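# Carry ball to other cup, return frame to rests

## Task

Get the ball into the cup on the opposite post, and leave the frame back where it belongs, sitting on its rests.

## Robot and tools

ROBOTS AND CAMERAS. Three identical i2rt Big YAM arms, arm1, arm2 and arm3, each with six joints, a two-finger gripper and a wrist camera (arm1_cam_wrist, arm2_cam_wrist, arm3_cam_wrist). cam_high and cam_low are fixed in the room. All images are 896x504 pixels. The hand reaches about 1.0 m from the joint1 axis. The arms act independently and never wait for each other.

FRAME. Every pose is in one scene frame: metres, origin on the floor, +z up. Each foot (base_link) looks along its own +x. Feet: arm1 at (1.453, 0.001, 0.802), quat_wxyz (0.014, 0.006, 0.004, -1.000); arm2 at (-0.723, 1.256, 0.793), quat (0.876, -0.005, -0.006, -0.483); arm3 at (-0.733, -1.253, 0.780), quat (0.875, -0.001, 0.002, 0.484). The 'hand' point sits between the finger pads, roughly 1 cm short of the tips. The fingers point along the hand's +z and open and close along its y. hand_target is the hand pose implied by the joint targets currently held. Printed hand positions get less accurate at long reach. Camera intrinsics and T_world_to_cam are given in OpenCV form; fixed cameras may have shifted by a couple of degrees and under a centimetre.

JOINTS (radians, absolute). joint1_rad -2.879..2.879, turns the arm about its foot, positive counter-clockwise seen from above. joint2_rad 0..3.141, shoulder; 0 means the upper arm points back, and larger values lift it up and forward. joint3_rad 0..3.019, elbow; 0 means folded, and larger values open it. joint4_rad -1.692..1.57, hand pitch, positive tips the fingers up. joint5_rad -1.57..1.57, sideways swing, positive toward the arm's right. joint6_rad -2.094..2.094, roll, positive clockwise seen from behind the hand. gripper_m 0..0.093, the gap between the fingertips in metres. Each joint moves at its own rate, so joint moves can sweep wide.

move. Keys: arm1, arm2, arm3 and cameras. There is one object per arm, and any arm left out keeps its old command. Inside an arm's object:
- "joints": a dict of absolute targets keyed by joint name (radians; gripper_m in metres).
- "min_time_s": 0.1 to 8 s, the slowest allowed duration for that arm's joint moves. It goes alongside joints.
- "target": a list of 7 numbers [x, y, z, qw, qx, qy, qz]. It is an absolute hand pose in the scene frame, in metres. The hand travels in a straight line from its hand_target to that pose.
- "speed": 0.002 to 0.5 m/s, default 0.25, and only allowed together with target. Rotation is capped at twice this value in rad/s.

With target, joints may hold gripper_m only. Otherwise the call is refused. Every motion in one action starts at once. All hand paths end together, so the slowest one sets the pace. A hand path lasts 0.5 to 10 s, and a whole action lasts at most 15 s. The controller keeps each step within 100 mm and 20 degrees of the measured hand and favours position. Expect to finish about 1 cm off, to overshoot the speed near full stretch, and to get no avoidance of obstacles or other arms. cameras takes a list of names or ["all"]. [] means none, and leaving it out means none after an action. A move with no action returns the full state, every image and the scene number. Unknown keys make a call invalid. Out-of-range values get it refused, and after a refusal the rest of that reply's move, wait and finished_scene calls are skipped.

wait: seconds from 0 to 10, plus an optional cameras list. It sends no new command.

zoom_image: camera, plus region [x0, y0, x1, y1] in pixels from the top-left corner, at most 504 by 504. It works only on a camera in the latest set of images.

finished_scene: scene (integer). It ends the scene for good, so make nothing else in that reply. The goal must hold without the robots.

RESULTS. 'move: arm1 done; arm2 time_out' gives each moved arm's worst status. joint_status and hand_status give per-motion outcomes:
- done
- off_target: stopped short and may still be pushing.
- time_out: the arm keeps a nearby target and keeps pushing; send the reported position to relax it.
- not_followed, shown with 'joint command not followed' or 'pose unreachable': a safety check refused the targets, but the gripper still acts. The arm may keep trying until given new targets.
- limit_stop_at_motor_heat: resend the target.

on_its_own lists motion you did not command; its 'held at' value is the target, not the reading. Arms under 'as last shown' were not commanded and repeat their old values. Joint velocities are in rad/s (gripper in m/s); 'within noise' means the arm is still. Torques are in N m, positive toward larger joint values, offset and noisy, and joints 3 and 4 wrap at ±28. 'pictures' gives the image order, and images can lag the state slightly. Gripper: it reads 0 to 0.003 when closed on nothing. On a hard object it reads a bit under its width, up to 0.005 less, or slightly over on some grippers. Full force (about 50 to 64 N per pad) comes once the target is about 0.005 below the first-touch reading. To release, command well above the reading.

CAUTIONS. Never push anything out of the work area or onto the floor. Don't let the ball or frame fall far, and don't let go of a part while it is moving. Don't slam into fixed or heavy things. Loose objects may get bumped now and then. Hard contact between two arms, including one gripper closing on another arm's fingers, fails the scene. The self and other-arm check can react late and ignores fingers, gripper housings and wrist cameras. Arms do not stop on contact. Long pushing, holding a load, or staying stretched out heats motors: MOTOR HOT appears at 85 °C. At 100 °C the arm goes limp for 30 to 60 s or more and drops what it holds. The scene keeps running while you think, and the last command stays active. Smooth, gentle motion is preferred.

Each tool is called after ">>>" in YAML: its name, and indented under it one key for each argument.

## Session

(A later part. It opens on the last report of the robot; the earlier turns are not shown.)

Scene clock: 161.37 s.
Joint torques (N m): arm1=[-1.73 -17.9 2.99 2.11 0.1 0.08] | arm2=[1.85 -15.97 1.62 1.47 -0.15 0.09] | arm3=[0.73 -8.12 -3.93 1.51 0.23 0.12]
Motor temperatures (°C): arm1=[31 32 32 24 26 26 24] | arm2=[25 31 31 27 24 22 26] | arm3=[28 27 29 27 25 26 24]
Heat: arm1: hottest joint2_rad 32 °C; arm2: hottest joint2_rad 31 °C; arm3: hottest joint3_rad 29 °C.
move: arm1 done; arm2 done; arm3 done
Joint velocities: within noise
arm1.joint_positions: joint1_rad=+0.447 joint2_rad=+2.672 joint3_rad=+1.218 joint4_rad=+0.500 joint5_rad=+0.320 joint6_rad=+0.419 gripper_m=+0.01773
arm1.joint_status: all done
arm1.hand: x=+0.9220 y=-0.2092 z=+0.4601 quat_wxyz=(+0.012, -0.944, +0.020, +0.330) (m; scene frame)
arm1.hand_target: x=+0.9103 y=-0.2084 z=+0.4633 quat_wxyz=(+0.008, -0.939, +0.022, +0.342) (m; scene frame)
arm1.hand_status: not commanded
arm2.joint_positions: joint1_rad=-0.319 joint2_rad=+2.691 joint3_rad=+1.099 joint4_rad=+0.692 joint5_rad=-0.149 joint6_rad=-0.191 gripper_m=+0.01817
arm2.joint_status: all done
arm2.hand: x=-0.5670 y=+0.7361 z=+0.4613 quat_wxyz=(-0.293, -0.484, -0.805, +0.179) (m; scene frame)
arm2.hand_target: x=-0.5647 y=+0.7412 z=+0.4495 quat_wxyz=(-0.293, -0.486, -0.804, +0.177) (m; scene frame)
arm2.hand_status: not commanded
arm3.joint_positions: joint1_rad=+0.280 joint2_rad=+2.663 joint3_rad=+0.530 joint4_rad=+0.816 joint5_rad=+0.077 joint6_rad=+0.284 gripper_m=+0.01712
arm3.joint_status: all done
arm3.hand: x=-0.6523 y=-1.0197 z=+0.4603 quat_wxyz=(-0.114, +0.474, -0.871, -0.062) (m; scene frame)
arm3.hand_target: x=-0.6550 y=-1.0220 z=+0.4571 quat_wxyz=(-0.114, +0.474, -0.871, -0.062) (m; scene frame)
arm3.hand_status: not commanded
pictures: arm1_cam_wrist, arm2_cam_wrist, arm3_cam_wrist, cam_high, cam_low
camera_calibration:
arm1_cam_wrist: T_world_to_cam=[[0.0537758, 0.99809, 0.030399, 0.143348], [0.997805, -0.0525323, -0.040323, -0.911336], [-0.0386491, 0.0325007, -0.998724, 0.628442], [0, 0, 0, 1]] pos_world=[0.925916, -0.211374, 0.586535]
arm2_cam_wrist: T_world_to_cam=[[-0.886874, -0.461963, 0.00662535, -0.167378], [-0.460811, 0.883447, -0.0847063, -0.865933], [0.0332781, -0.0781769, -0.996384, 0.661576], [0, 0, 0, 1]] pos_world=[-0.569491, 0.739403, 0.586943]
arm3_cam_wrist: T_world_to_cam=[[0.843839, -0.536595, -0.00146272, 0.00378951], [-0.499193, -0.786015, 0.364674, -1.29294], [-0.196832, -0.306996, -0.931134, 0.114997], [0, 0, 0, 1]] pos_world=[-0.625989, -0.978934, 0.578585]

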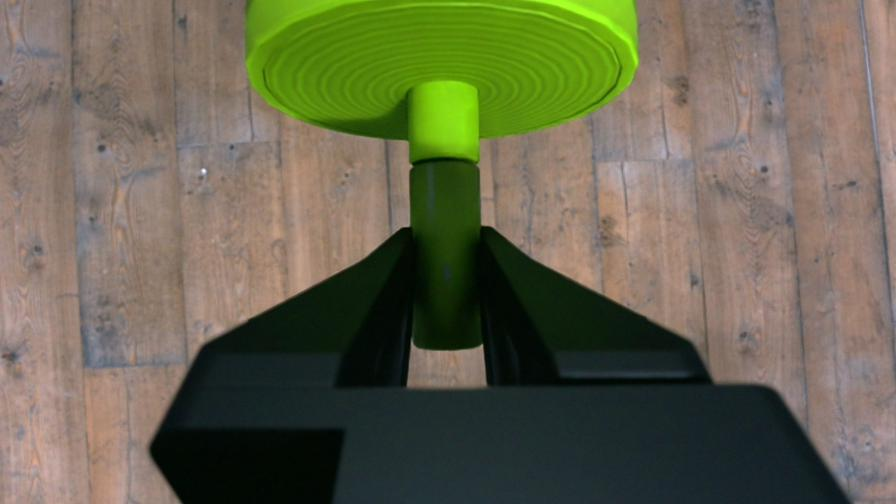

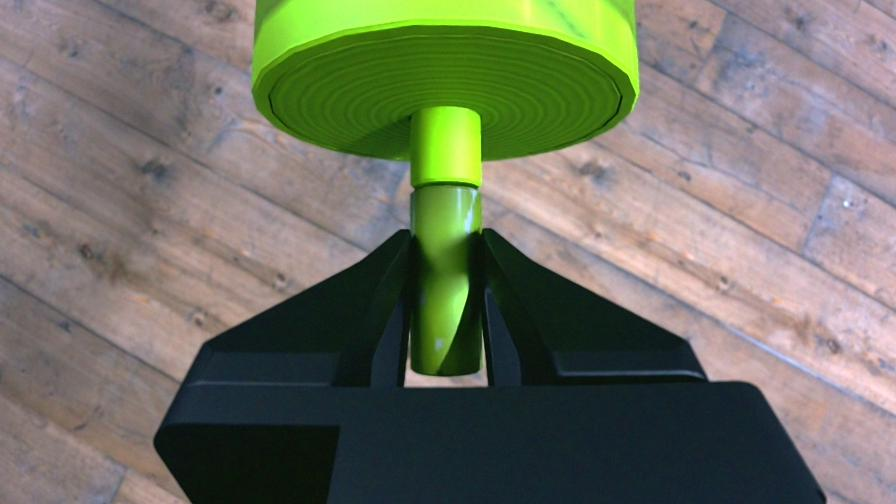

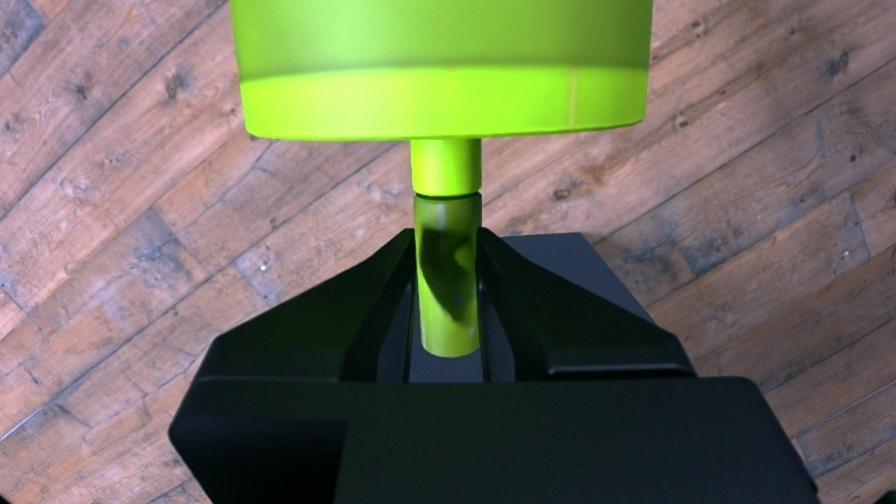

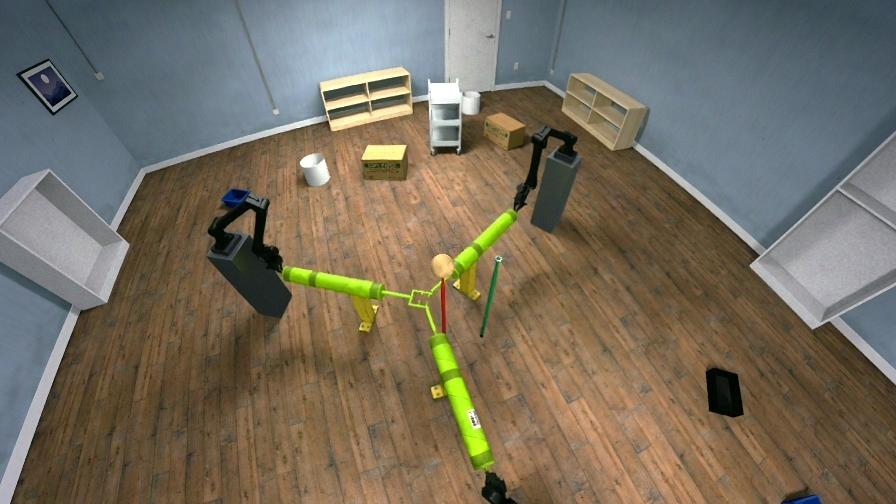

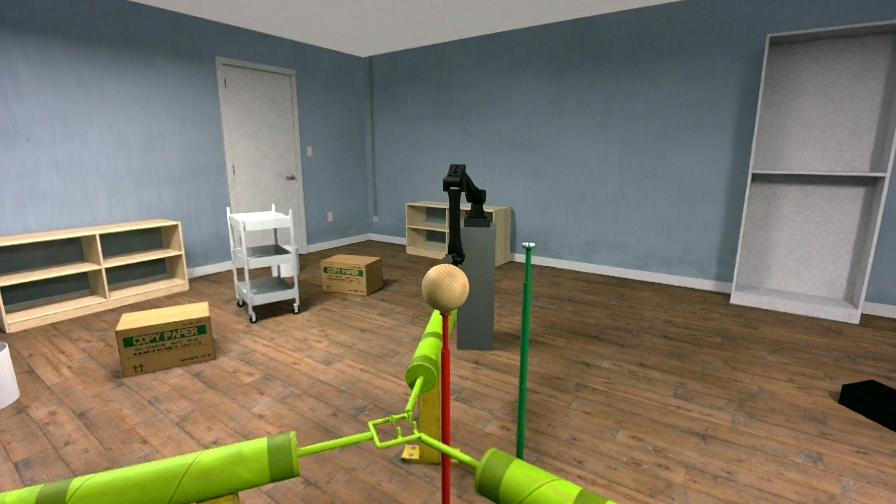

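>>> move:
  arm1: {"joints":{"gripper_m":0.008}}
  arm2: {"joints":{"gripper_m":0.008}}
  arm3: {"joints":{"gripper_m":0.008}}

>>> move:
  arm1: {"target":[0.9103,-0.2084,0.5133,0.0081,-0.9397,0.0222,0.342],"speed":0.1}
  arm2: {"target":[-0.5647,0.7412,0.4995,0.2927,0.4863,0.8045,-0.1769],"speed":0.1}
  arm3: {"target":[-0.655,-1.022,0.5071,0.1146,-0.4737,0.8705,0.0624],"speed":0.1}
  cameras: ["cam_high","cam_low"]

Scene clock: 171.23 s.
Joint torques (N m): arm1=[-1.73 -17.9 2.97 2.13 0.1 0.08] | arm2=[1.9 -15.97 1.61 1.47 -0.14 0.09] | arm3=[0.79 -8.06 -3.95 1.43 0.11 0.12]
Motor temperatures (°C): arm1=[31 33 32 24 26 26 25] | arm2=[25 31 30 27 24 22 27] | arm3=[28 27 28 27 25 26 24]
Heat: arm1: hottest joint2_rad 33 °C; arm2: hottest joint2_rad 31 °C; arm3: hottest joint1_rad 28 °C.
move: arm1 off_target; arm2 off_target; arm3 done
Joint velocities: within noise
arm1.joint_positions: joint1_rad=+0.447 joint2_rad=+2.672 joint3_rad=+1.218 joint4_rad=+0.500 joint5_rad=+0.320 joint6_rad=+0.419 gripper_m=+0.01744
arm1.joint_status: gripper_m off_target (ended at +0.01744, target +0.00800)
arm1.hand: x=+0.9220 y=-0.2092 z=+0.4601 quat_wxyz=(+0.012, -0.944, +0.020, +0.330) (m; scene frame)
arm1.hand_target: x=+0.9103 y=-0.2084 z=+0.4633 quat_wxyz=(+0.008, -0.939, +0.022, +0.342) (m; scene frame)
arm1.hand_status: not commanded
arm2.joint_positions: joint1_rad=-0.319 joint2_rad=+2.691 joint3_rad=+1.099 joint4_rad=+0.692 joint5_rad=-0.149 joint6_rad=-0.191 gripper_m=+0.01804
arm2.joint_status: gripper_m off_target (ended at +0.01804, target +0.00800)
arm2.hand: x=-0.5670 y=+0.7361 z=+0.4613 quat_wxyz=(-0.293, -0.484, -0.805, +0.179) (m; scene frame)
arm2.hand_target: x=-0.5647 y=+0.7412 z=+0.4495 quat_wxyz=(-0.293, -0.486, -0.804, +0.177) (m; scene frame)
arm2.hand_status: not commanded
arm3.joint_positions: joint1_rad=+0.280 joint2_rad=+2.663 joint3_rad=+0.530 joint4_rad=+0.819 joint5_rad=+0.080 joint6_rad=+0.284 gripper_m=+0.00822
arm3.joint_status: all done
arm3.hand: x=-0.6517 y=-1.0194 z=+0.4606 quat_wxyz=(-0.116, +0.474, -0.871, -0.062) (m; scene frame)
arm3.hand_target: x=-0.6550 y=-1.0220 z=+0.4571 quat_wxyz=(-0.114, +0.474, -0.871, -0.062) (m; scene frame)
arm3.hand_status: not commanded
pictures: none

Scene clock: 172.50 s.
Joint torques (N m): arm1=[-0.97 -21.48 1.4 1.42 0.15 0.13] | arm2=[1.14 -20.6 -0.35 0.66 -0.12 0] | arm3=[0.73 -10.64 -5.45 0.62 0.12 0.12]
Motor temperatures (°C): arm1=[31 33 31 24 26 26 25] | arm2=[25 31 30 27 24 22 27] | arm3=[28 27 28 27 25 26 24]
Heat: arm1: hottest joint2_rad 33 °C; arm2: hottest joint2_rad 31 °C; arm3: hottest joint1_rad 28 °C.
move: arm1 off_target; arm2 off_target; arm3 off_target
Joint velocities: within noise
arm1.joint_positions: joint1_rad=+0.437 joint2_rad=+2.591 joint3_rad=+1.152 joint4_rad=+0.474 joint5_rad=+0.319 joint6_rad=+0.413 gripper_m=+0.01739
arm1.joint_status: not commanded
arm1.hand: x=+0.9254 y=-0.2018 z=+0.4890 quat_wxyz=(+0.016, -0.945, +0.021, +0.326) (m; scene frame)
arm1.hand_target: x=+0.9104 y=-0.2082 z=+0.5127 quat_wxyz=(+0.008, -0.939, +0.022, +0.342) (m; scene frame)
arm1.hand_status: off_target (0.029 m and 2.2 deg from the pose sent, 0.054 m and 1.5 deg at the start)
arm2.joint_positions: joint1_rad=-0.311 joint2_rad=+2.619 joint3_rad=+1.035 joint4_rad=+0.672 joint5_rad=-0.150 joint6_rad=-0.182 gripper_m=+0.01802
arm2.joint_status: not commanded
arm2.hand: x=-0.5651 y=+0.7452 z=+0.4858 quat_wxyz=(-0.290, -0.486, -0.806, +0.173) (m; scene frame)
arm2.hand_target: x=-0.5647 y=+0.7413 z=+0.4990 quat_wxyz=(-0.293, -0.486, -0.804, +0.177) (m; scene frame)
arm2.hand_status: off_target (0.014 m and 0.6 deg from the pose sent, 0.039 m and 0.4 deg at the start)
arm3.joint_positions: joint1_rad=+0.280 joint2_rad=+2.520 joint3_rad=+0.452 joint4_rad=+0.765 joint5_rad=+0.080 joint6_rad=+0.284 gripper_m=+0.00808
arm3.joint_status: not commanded
arm3.hand: x=-0.6506 y=-1.0155 z=+0.4998 quat_wxyz=(-0.120, +0.473, -0.870, -0.066) (m; scene frame)
arm3.hand_target: x=-0.6549 y=-1.0222 z=+0.5067 quat_wxyz=(-0.115, +0.474, -0.871, -0.062) (m; scene frame)
arm3.hand_status: off_target (0.011 m and 0.7 deg from the pose sent, 0.047 m and 0.2 deg at the start)
pictures: cam_high, cam_low

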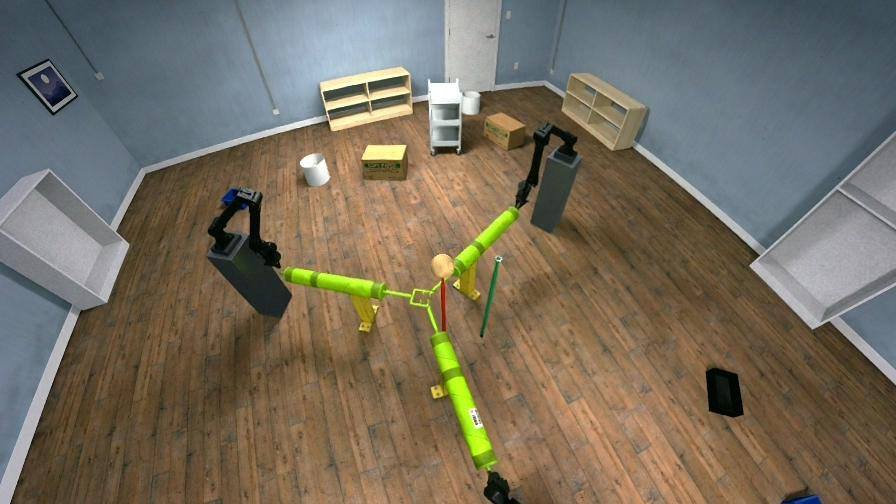

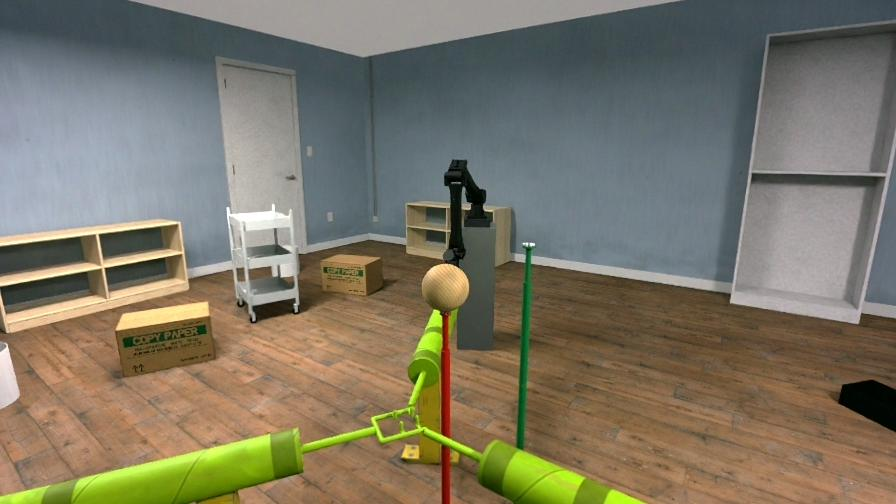

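>>> move:
  cameras: ["arm3_cam_wrist","arm2_cam_wrist"]

>>> zoom_image:
  camera: "cam_high"
  region: [200, 190, 400, 340]

Scene clock: 181.83 s.
Joint torques (N m): arm1=[-0.97 -21.48 1.4 1.43 0.15 0.13] | arm2=[1.2 -20.54 -0.32 0.65 -0.12 0] | arm3=[0.79 -10.64 -5.45 0.58 0.12 0.12]
Motor temperatures (°C): arm1=[31 32 31 24 26 26 25] | arm2=[25 34 29 27 24 22 28] | arm3=[28 28 28 27 24 26 24]
Heat: arm1: hottest joint2_rad 32 °C; arm2: hottest joint2_rad 34 °C; arm3: hottest joint1_rad 28 °C.
Joint velocities: within noise
arm1.joint_positions: joint1_rad=+0.437 joint2_rad=+2.591 joint3_rad=+1.152 joint4_rad=+0.474 joint5_rad=+0.319 joint6_rad=+0.413 gripper_m=+0.01739
arm1.joint_status: not commanded
arm1.hand: x=+0.9254 y=-0.2018 z=+0.4890 quat_wxyz=(+0.016, -0.945, +0.021, +0.326) (m; scene frame)
arm1.hand_target: x=+0.9104 y=-0.2082 z=+0.5127 quat_wxyz=(+0.008, -0.939, +0.022, +0.342) (m; scene frame)
arm1.hand_status: off_target (0.029 m and 2.2 deg from the pose sent, 0.054 m and 1.5 deg at the start)
arm2.joint_positions: joint1_rad=-0.311 joint2_rad=+2.619 joint3_rad=+1.035 joint4_rad=+0.672 joint5_rad=-0.150 joint6_rad=-0.182 gripper_m=+0.01802
arm2.joint_status: not commanded
arm2.hand: x=-0.5651 y=+0.7452 z=+0.4858 quat_wxyz=(-0.290, -0.486, -0.806, +0.173) (m; scene frame)
arm2.hand_target: x=-0.5647 y=+0.7413 z=+0.4990 quat_wxyz=(-0.293, -0.486, -0.804, +0.177) (m; scene frame)
arm2.hand_status: off_target (0.014 m and 0.6 deg from the pose sent, 0.039 m and 0.4 deg at the start)
arm3.joint_positions: joint1_rad=+0.280 joint2_rad=+2.520 joint3_rad=+0.452 joint4_rad=+0.765 joint5_rad=+0.080 joint6_rad=+0.284 gripper_m=+0.00808
arm3.joint_status: not commanded
arm3.hand: x=-0.6506 y=-1.0155 z=+0.4998 quat_wxyz=(-0.120, +0.473, -0.870, -0.066) (m; scene frame)
arm3.hand_target: x=-0.6549 y=-1.0222 z=+0.5067 quat_wxyz=(-0.115, +0.474, -0.871, -0.062) (m; scene frame)
arm3.hand_status: off_target (0.011 m and 0.7 deg from the pose sent, 0.047 m and 0.2 deg at the start)
pictures: arm2_cam_wrist, arm3_cam_wrist
camera_calibration:
arm2_cam_wrist: T_world_to_cam=[[-0.88633, -0.463049, -0.00196917, -0.156419], [-0.461692, 0.884042, -0.0728703, -0.877664], [0.0354834, -0.063678, -0.997339, 0.677478], [0, 0, 0, 1]] pos_world=[-0.567889, 0.746602, 0.611412]
arm3_cam_wrist: T_world_to_cam=[[0.843468, -0.537172, -0.00269499, 0.0043325], [-0.50191, -0.789868, 0.352413, -1.3028], [-0.191435, -0.295897, -0.935841, 0.170497], [0, 0, 0, 1]] pos_world=[-0.624904, -0.976265, 0.618694]

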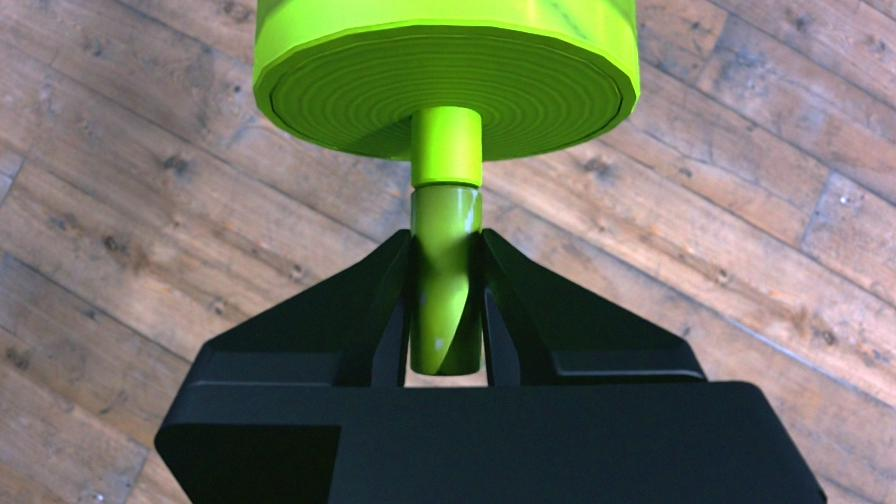

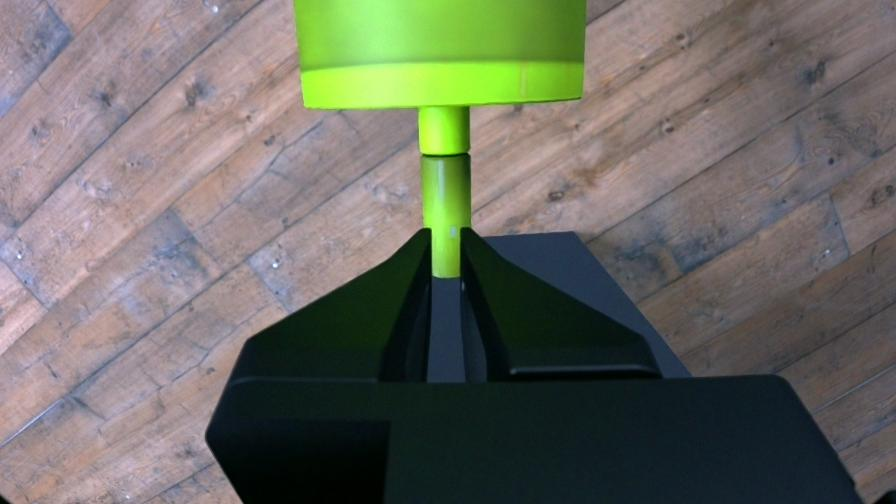

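This scene's latest camera images include none from cam_high. They are from: arm2_cam_wrist, arm3_cam_wrist. cam_high's image comes with the result of a call that names it in "cameras".

>>> move:
  arm1: {"target":[0.9103,-0.2084,0.4633,0.0081,-0.9397,0.0222,0.342],"speed":0.06}
  arm2: {"target":[-0.5647,0.7412,0.4495,0.2927,0.4863,0.8045,-0.1769],"speed":0.06}
  arm3: {"joints":{"gripper_m":0.06}}

>>> move:
  arm3: {"target":[-0.657,-1.025,0.447,0.1146,-0.4737,0.8705,0.0624],"speed":0.1}
  cameras: ["arm3_cam_wrist"]

>>> move:
  arm3: {"joints":{"gripper_m":0.008}}
  cameras: ["all"]

Scene clock: 192.30 s.
Joint torques (N m): arm1=[-0.97 -17.44 3.84 2.32 0.13 0.13] | arm2=[0.97 -15.5 2.44 1.63 -0.08 -0.01] | arm3=[0.73 -10.64 -5.45 0.58 0.12 0.12]
Motor temperatures (°C): arm1=[31 31 30 24 26 26 25] | arm2=[25 36 29 27 24 22 28] | arm3=[28 29 28 27 24 26 24]
Heat: arm1: hottest joint1_rad 31 °C; arm2: hottest joint2_rad 36 °C; arm3: hottest joint2_rad 29 °C.
move: arm1 off_target; arm2 off_target; arm3 done
Joint velocities: within noise
arm1.joint_positions: joint1_rad=+0.437 joint2_rad=+2.667 joint3_rad=+1.203 joint4_rad=+0.495 joint5_rad=+0.319 joint6_rad=+0.413 gripper_m=+0.01738
arm1.joint_status: not commanded
arm1.hand: x=+0.9262 y=-0.2012 z=+0.4600 quat_wxyz=(+0.017, -0.946, +0.021, +0.324) (m; scene frame)
arm1.hand_target: x=+0.9108 y=-0.2081 z=+0.4639 quat_wxyz=(+0.008, -0.939, +0.022, +0.342) (m; scene frame)
arm1.hand_status: off_target (0.018 m and 2.4 deg from the pose sent, 0.031 m and 2.2 deg at the start)
arm2.joint_positions: joint1_rad=-0.309 joint2_rad=+2.686 joint3_rad=+1.083 joint4_rad=+0.688 joint5_rad=-0.151 joint6_rad=-0.182 gripper_m=+0.01802
arm2.joint_status: not commanded
arm2.hand: x=-0.5635 y=+0.7449 z=+0.4611 quat_wxyz=(-0.290, -0.485, -0.807, +0.171) (m; scene frame)
arm2.hand_target: x=-0.5648 y=+0.7418 z=+0.4499 quat_wxyz=(-0.292, -0.486, -0.804, +0.177) (m; scene frame)
arm2.hand_status: off_target (0.012 m and 0.8 deg from the pose sent, 0.037 m and 0.6 deg at the start)
arm3.joint_positions: joint1_rad=+0.280 joint2_rad=+2.520 joint3_rad=+0.452 joint4_rad=+0.765 joint5_rad=+0.080 joint6_rad=+0.285 gripper_m=+0.05991
arm3.joint_status: all done
arm3.hand: x=-0.6506 y=-1.0155 z=+0.4998 quat_wxyz=(-0.120, +0.473, -0.870, -0.066) (m; scene frame)
arm3.hand_target: x=-0.6549 y=-1.0222 z=+0.5067 quat_wxyz=(-0.115, +0.474, -0.871, -0.062) (m; scene frame)
arm3.hand_status: not commanded
pictures: none

Scene clock: 193.50 s.
Joint torques (N m): arm1=[-0.85 -17.49 3.85 2.33 0.13 0.14] | arm2=[1.03 -15.5 2.45 1.63 -0.07 -0.01] | arm3=[0.73 -8 -4.08 1.44 0.18 0.11]
Motor temperatures (°C): arm1=[31 31 30 24 26 26 25] | arm2=[25 36 29 27 24 22 28] | arm3=[28 29 28 27 24 26 24]
Heat: arm1: hottest joint1_rad 31 °C; arm2: hottest joint2_rad 36 °C; arm3: hottest joint2_rad 29 °C.
move: arm3 done
Joint velocities: within noise
arm1, arm2: as last shown
arm3.joint_positions: joint1_rad=+0.285 joint2_rad=+2.702 joint3_rad=+0.547 joint4_rad=+0.839 joint5_rad=+0.080 joint6_rad=+0.289 gripper_m=+0.05991
arm3.joint_status: not commanded
arm3.hand: x=-0.6540 y=-1.0224 z=+0.4505 quat_wxyz=(-0.115, +0.474, -0.871, -0.062) (m; scene frame)
arm3.hand_target: x=-0.6569 y=-1.0250 z=+0.4471 quat_wxyz=(-0.115, +0.474, -0.871, -0.062) (m; scene frame)
arm3.hand_status: done (0.005 m and 0.1 deg from the pose sent, 0.054 m and 0.7 deg at the start)
pictures: arm3_cam_wrist
camera_calibration:
arm3_cam_wrist: T_world_to_cam=[[0.843779, -0.53669, -0.000336513, 0.00302297], [-0.499766, -0.785957, 0.364013, -1.2924], [-0.195627, -0.306979, -0.931394, 0.105579], [0, 0, 0, 1]] pos_world=[-0.627793, -0.981734, 0.568786]

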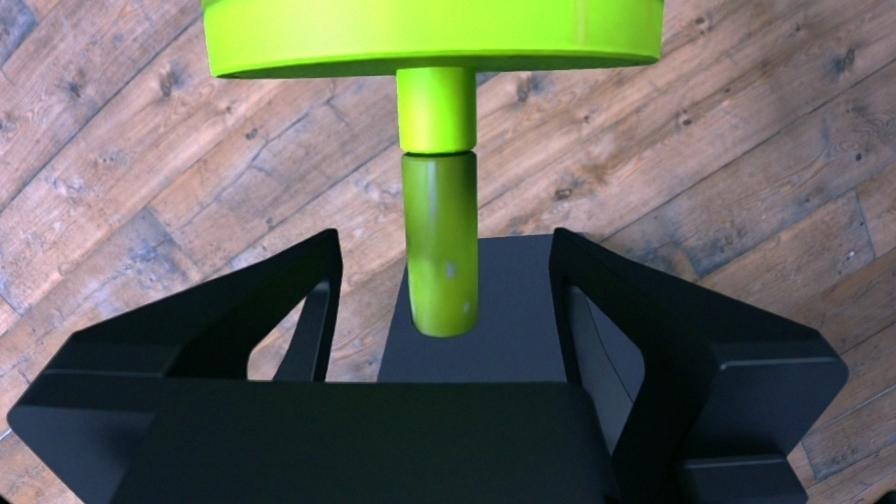

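Scene clock: 194.17 s.
Joint torques (N m): arm1=[-0.91 -17.44 3.85 2.3 0.13 0.13] | arm2=[0.97 -15.5 2.45 1.59 -0.07 -0.01] | arm3=[0.67 -8.06 -4.08 1.48 0.16 0.12]
Motor temperatures (°C): arm1=[31 31 30 24 26 26 25] | arm2=[25 36 29 27 24 22 28] | arm3=[28 29 28 27 24 26 24]
Heat: arm1: hottest joint1_rad 31 °C; arm2: hottest joint2_rad 36 °C; arm3: hottest joint2_rad 29 °C.
move: arm3 off_target
Joint velocities: within noise
arm1: as last shown
arm1.joint_positions: joint1_rad=+0.437 joint2_rad=+2.667 joint3_rad=+1.203 joint4_rad=+0.496 joint5_rad=+0.319 joint6_rad=+0.413 gripper_m=+0.01738
arm1.hand: x=+0.9261 y=-0.2012 z=+0.4601 quat_wxyz=(+0.017, -0.945, +0.021, +0.325) (m; scene frame)
arm2.joint_positions: joint1_rad=-0.309 joint2_rad=+2.686 joint3_rad=+1.083 joint4_rad=+0.689 joint5_rad=-0.151 joint6_rad=-0.182 gripper_m=+0.01802
arm2.joint_status: not commanded
arm2.hand: x=-0.5634 y=+0.7447 z=+0.4613 quat_wxyz=(-0.290, -0.485, -0.807, +0.172) (m; scene frame)
arm2.hand_target: x=-0.5648 y=+0.7417 z=+0.4500 quat_wxyz=(-0.293, -0.486, -0.804, +0.177) (m; scene frame)
arm2.hand_status: not commanded
arm3.joint_positions: joint1_rad=+0.286 joint2_rad=+2.703 joint3_rad=+0.547 joint4_rad=+0.840 joint5_rad=+0.080 joint6_rad=+0.290 gripper_m=+0.01735
arm3.joint_status: gripper_m off_target (ended at +0.01738, target +0.00800)
arm3.hand: x=-0.6542 y=-1.0223 z=+0.4504 quat_wxyz=(-0.115, +0.474, -0.871, -0.062) (m; scene frame)
arm3.hand_target: x=-0.6569 y=-1.0250 z=+0.4471 quat_wxyz=(-0.114, +0.474, -0.871, -0.062) (m; scene frame)
arm3.hand_status: not commanded
pictures: arm1_cam_wrist, arm2_cam_wrist, arm3_cam_wrist, cam_high, cam_low
camera_calibration:
arm1_cam_wrist: T_world_to_cam=[[0.0577193, 0.997515, 0.0404015, 0.126703], [0.99799, -0.0565913, -0.0285294, -0.921273], [-0.0261721, 0.041967, -0.998776, 0.618705], [0, 0, 0, 1]] pos_world=[0.9283, -0.204489, 0.586545]
arm2_cam_wrist: T_world_to_cam=[[-0.884987, -0.465601, -0.00364073, -0.151724], [-0.464174, 0.882837, -0.0717027, -0.879281], [0.036599, -0.0617661, -0.997419, 0.65219], [0, 0, 0, 1]] pos_world=[-0.566282, 0.745902, 0.586908]
arm3_cam_wrist: T_world_to_cam=[[0.844132, -0.536135, -0.000159427, 0.00399682], [-0.499407, -0.786413, 0.363522, -1.29241], [-0.195022, -0.306781, -0.931586, 0.106234], [0, 0, 0, 1]] pos_world=[-0.628094, -0.981635, 0.568786]

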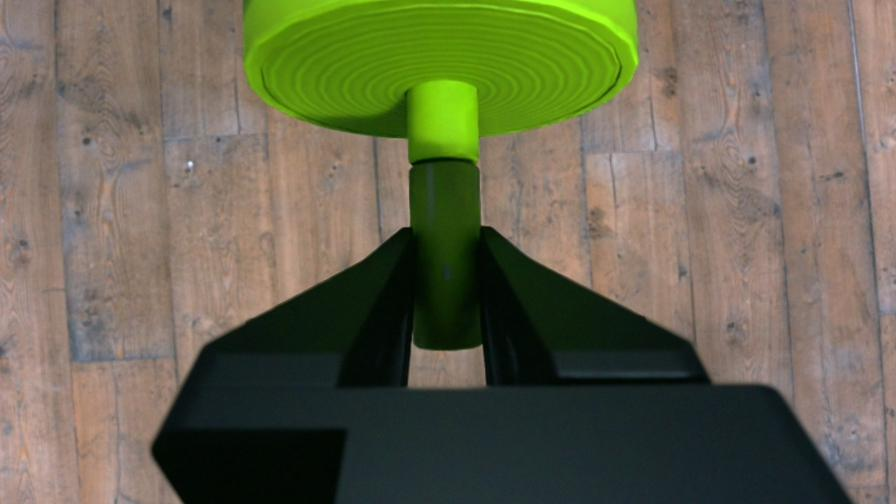

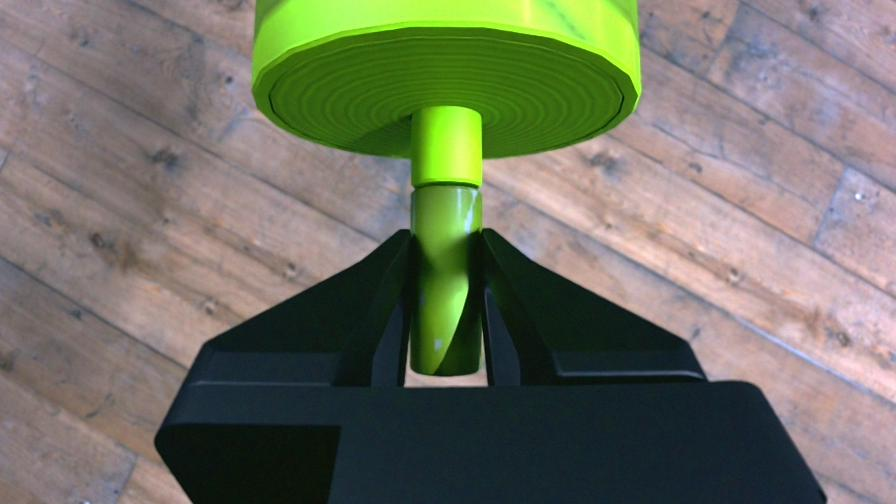

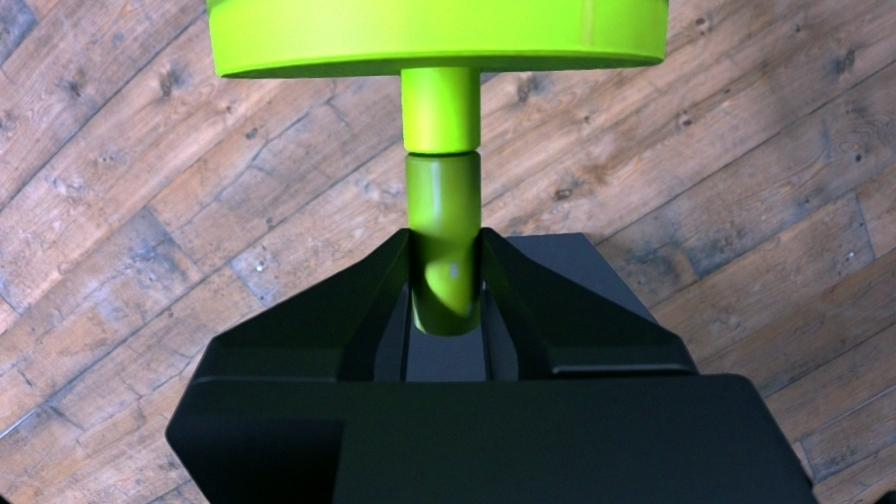

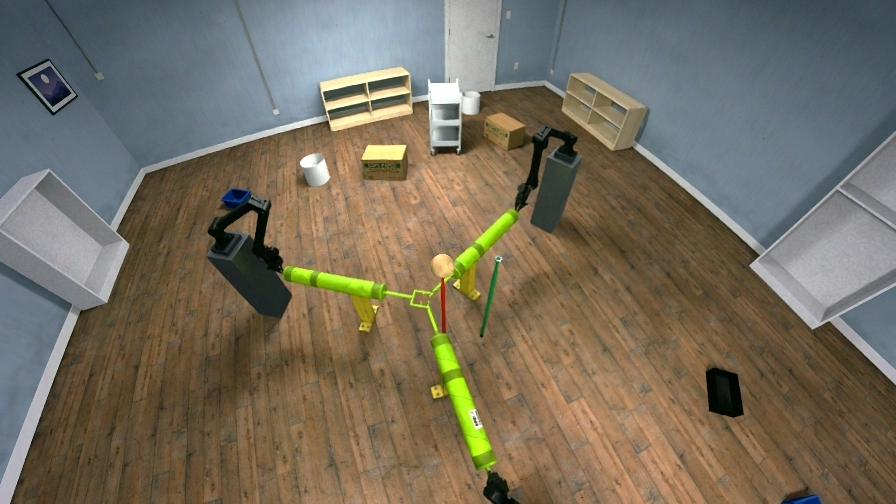

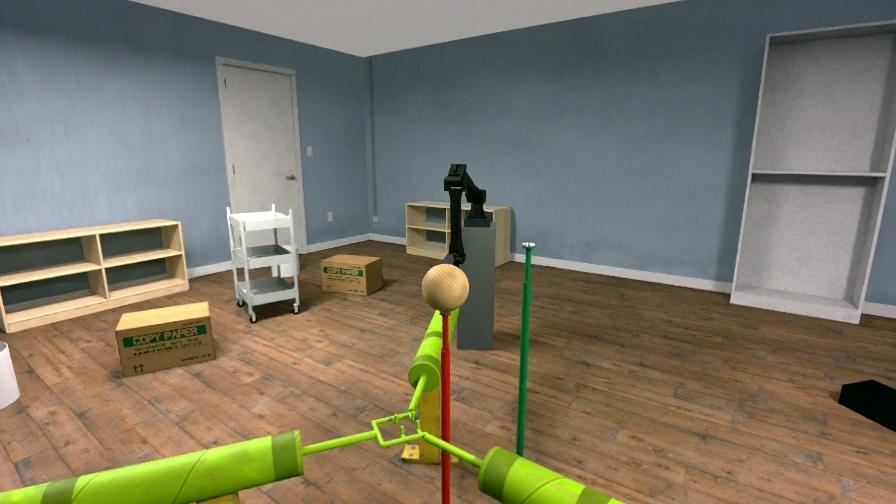

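>>> move:
  arm1: {"target":[0.911,-0.208,0.744,0.0081,-0.9397,0.0222,0.342],"speed":0.12}
  arm2: {"target":[-0.565,0.742,0.734,0.2927,0.4863,0.8045,-0.1769],"speed":0.12}
  arm3: {"target":[-0.657,-1.025,0.7225,0.1146,-0.4737,0.8705,0.0624],"speed":0.12}
  cameras: ["all"]

>>> zoom_image:
  camera: "cam_low"
  region: [320, 220, 570, 504]

>>> zoom_image:
  camera: "cam_high"
  region: [360, 230, 540, 350]

Scene clock: 208.73 s.
Joint torques (N m): arm1=[-0.67 -19.66 5.31 1.28 0.64 0.12] | arm2=[1.9 -18.73 3.56 0.55 -0.54 0] | arm3=[0.67 -5.13 5.86 -0.27 0.21 0.16]
Motor temperatures (°C): arm1=[30 32 30 24 26 26 26] | arm2=[25 35 28 27 24 22 28] | arm3=[28 29 28 27 24 26 25]
Heat: arm1: hottest joint2_rad 32 °C; arm2: hottest joint2_rad 35 °C; arm3: hottest joint2_rad 29 °C.
move: arm1 off_target; arm2 off_target; arm3 done
Joint velocities: within noise
arm1.joint_positions: joint1_rad=+0.433 joint2_rad=+1.989 joint3_rad=+0.954 joint4_rad=+0.060 joint5_rad=+0.304 joint6_rad=+0.413 gripper_m=+0.01738
arm1.joint_status: not commanded
arm1.hand: x=+0.9223 y=-0.2039 z=+0.7154 quat_wxyz=(+0.013, -0.948, +0.020, +0.319) (m; scene frame)
arm1.hand_target: x=+0.9113 y=-0.2079 z=+0.7433 quat_wxyz=(+0.008, -0.939, +0.022, +0.342) (m; scene frame)
arm1.hand_status: off_target (0.031 m and 2.9 deg from the pose sent, 0.284 m and 2.3 deg at the start)
arm2.joint_positions: joint1_rad=-0.318 joint2_rad=+1.948 joint3_rad=+0.815 joint4_rad=+0.209 joint5_rad=-0.138 joint6_rad=-0.182 gripper_m=+0.01801
arm2.joint_status: not commanded
arm2.hand: x=-0.5705 y=+0.7414 z=+0.7169 quat_wxyz=(-0.282, -0.492, -0.805, +0.174) (m; scene frame)
arm2.hand_target: x=-0.5650 y=+0.7420 z=+0.7333 quat_wxyz=(-0.293, -0.486, -0.804, +0.177) (m; scene frame)
arm2.hand_status: off_target (0.018 m and 1.4 deg from the pose sent, 0.273 m and 0.7 deg at the start)
arm3.joint_positions: joint1_rad=+0.289 joint2_rad=+1.318 joint3_rad=+0.250 joint4_rad=-0.242 joint5_rad=+0.080 joint6_rad=+0.289 gripper_m=+0.01735
arm3.joint_status: not commanded
arm3.hand: x=-0.6553 y=-1.0253 z=+0.7189 quat_wxyz=(-0.117, +0.475, -0.869, -0.064) (m; scene frame)
arm3.hand_target: x=-0.6570 y=-1.0249 z=+0.7223 quat_wxyz=(-0.115, +0.474, -0.871, -0.063) (m; scene frame)
arm3.hand_status: done (0.004 m and 0.5 deg from the pose sent, 0.272 m and 0.1 deg at the start)
pictures: arm1_cam_wrist, arm2_cam_wrist, arm3_cam_wrist, cam_high, cam_low
camera_calibration:
arm1_cam_wrist: T_world_to_cam=[[0.0534437, 0.998026, 0.0329966, 0.128656], [0.998471, -0.052941, -0.0159259, -0.919188], [-0.0141476, 0.0337972, -0.999329, 0.861333], [0, 0, 0, 1]] pos_world=[0.923092, -0.206175, 0.841871]
arm2_cam_wrist: T_world_to_cam=[[-0.892849, -0.450338, 0.00398711, -0.179844], [-0.449742, 0.891135, -0.0600784, -0.867598], [0.0235026, -0.0554341, -0.998186, 0.895628], [0, 0, 0, 1]] pos_world=[-0.571818, 0.741805, 0.842596]
arm3_cam_wrist: T_world_to_cam=[[0.84601, -0.533163, -0.00219072, 0.0090147], [-0.497197, -0.79041, 0.357836, -1.39141], [-0.192516, -0.301643, -0.933782, 0.363763], [0, 0, 0, 1]] pos_world=[-0.6294, -0.985249, 0.83759]

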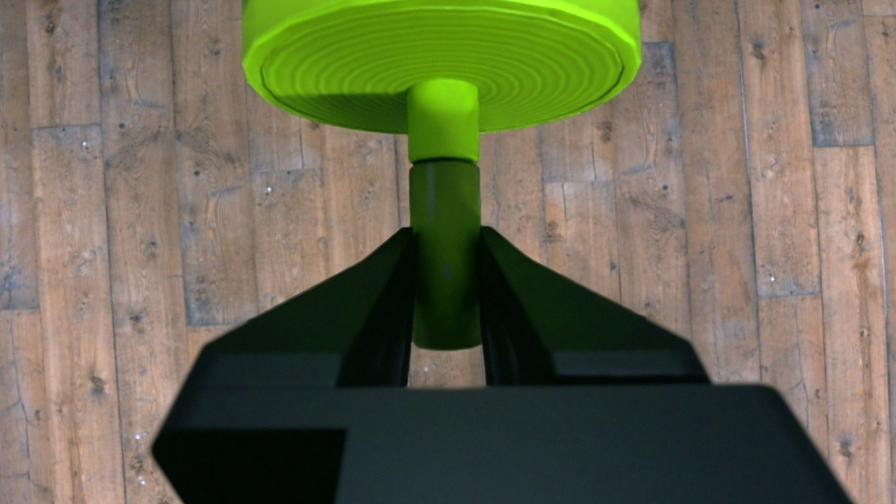

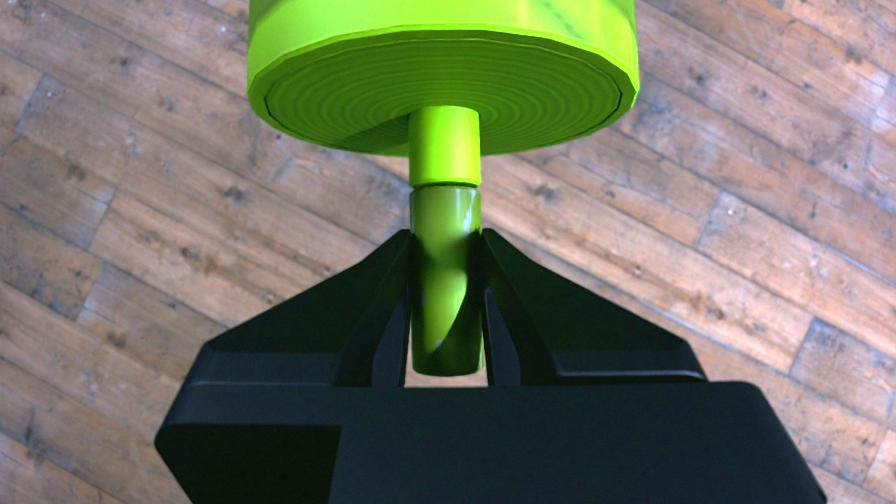

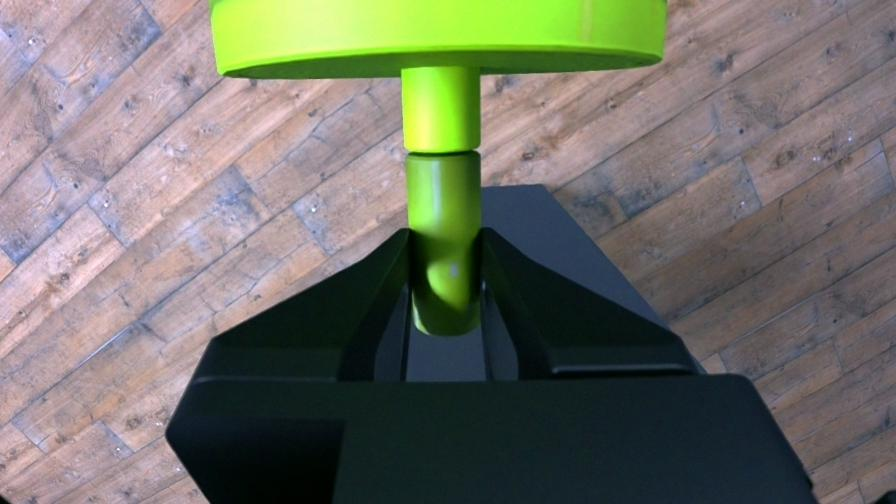

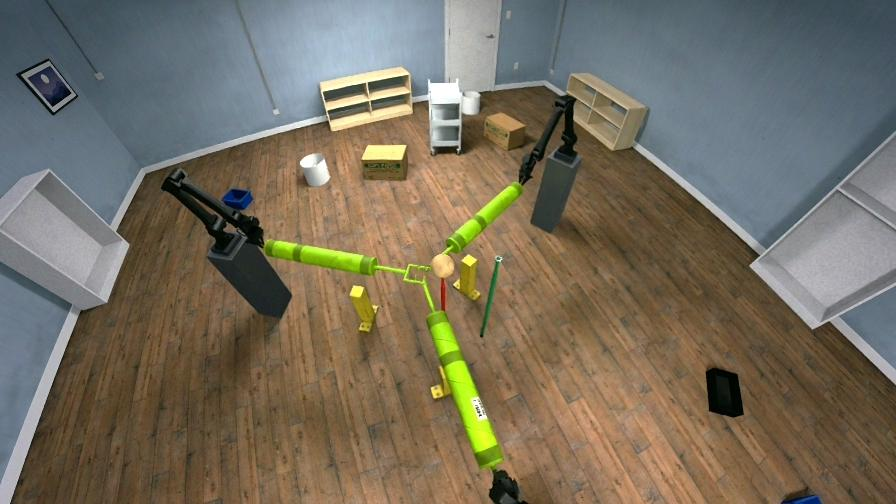

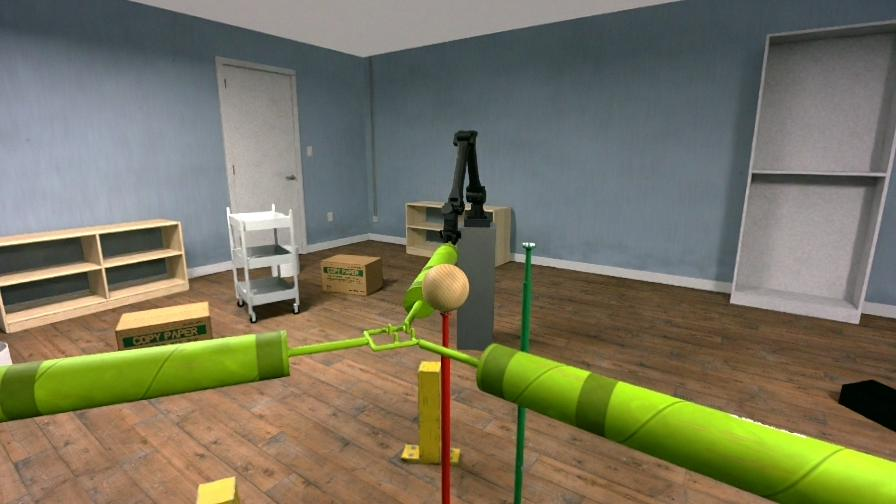

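Scaled by 1.775 from the camera's 896x504 image, which has a finer 1280x720 frame.

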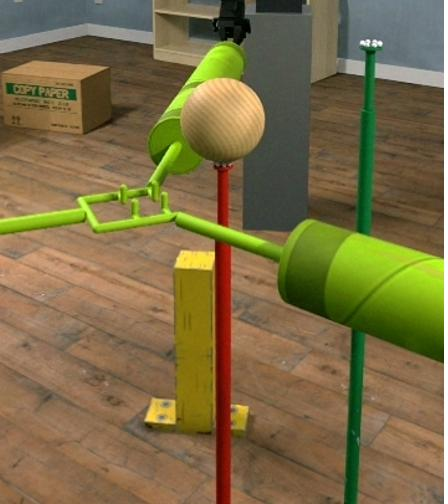

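Scaled by 2.800 from the camera's 896x504 image, which has a finer 1280x720 frame.

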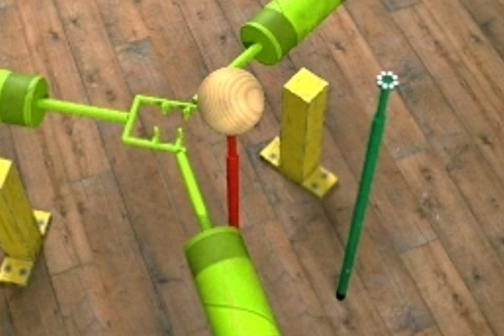

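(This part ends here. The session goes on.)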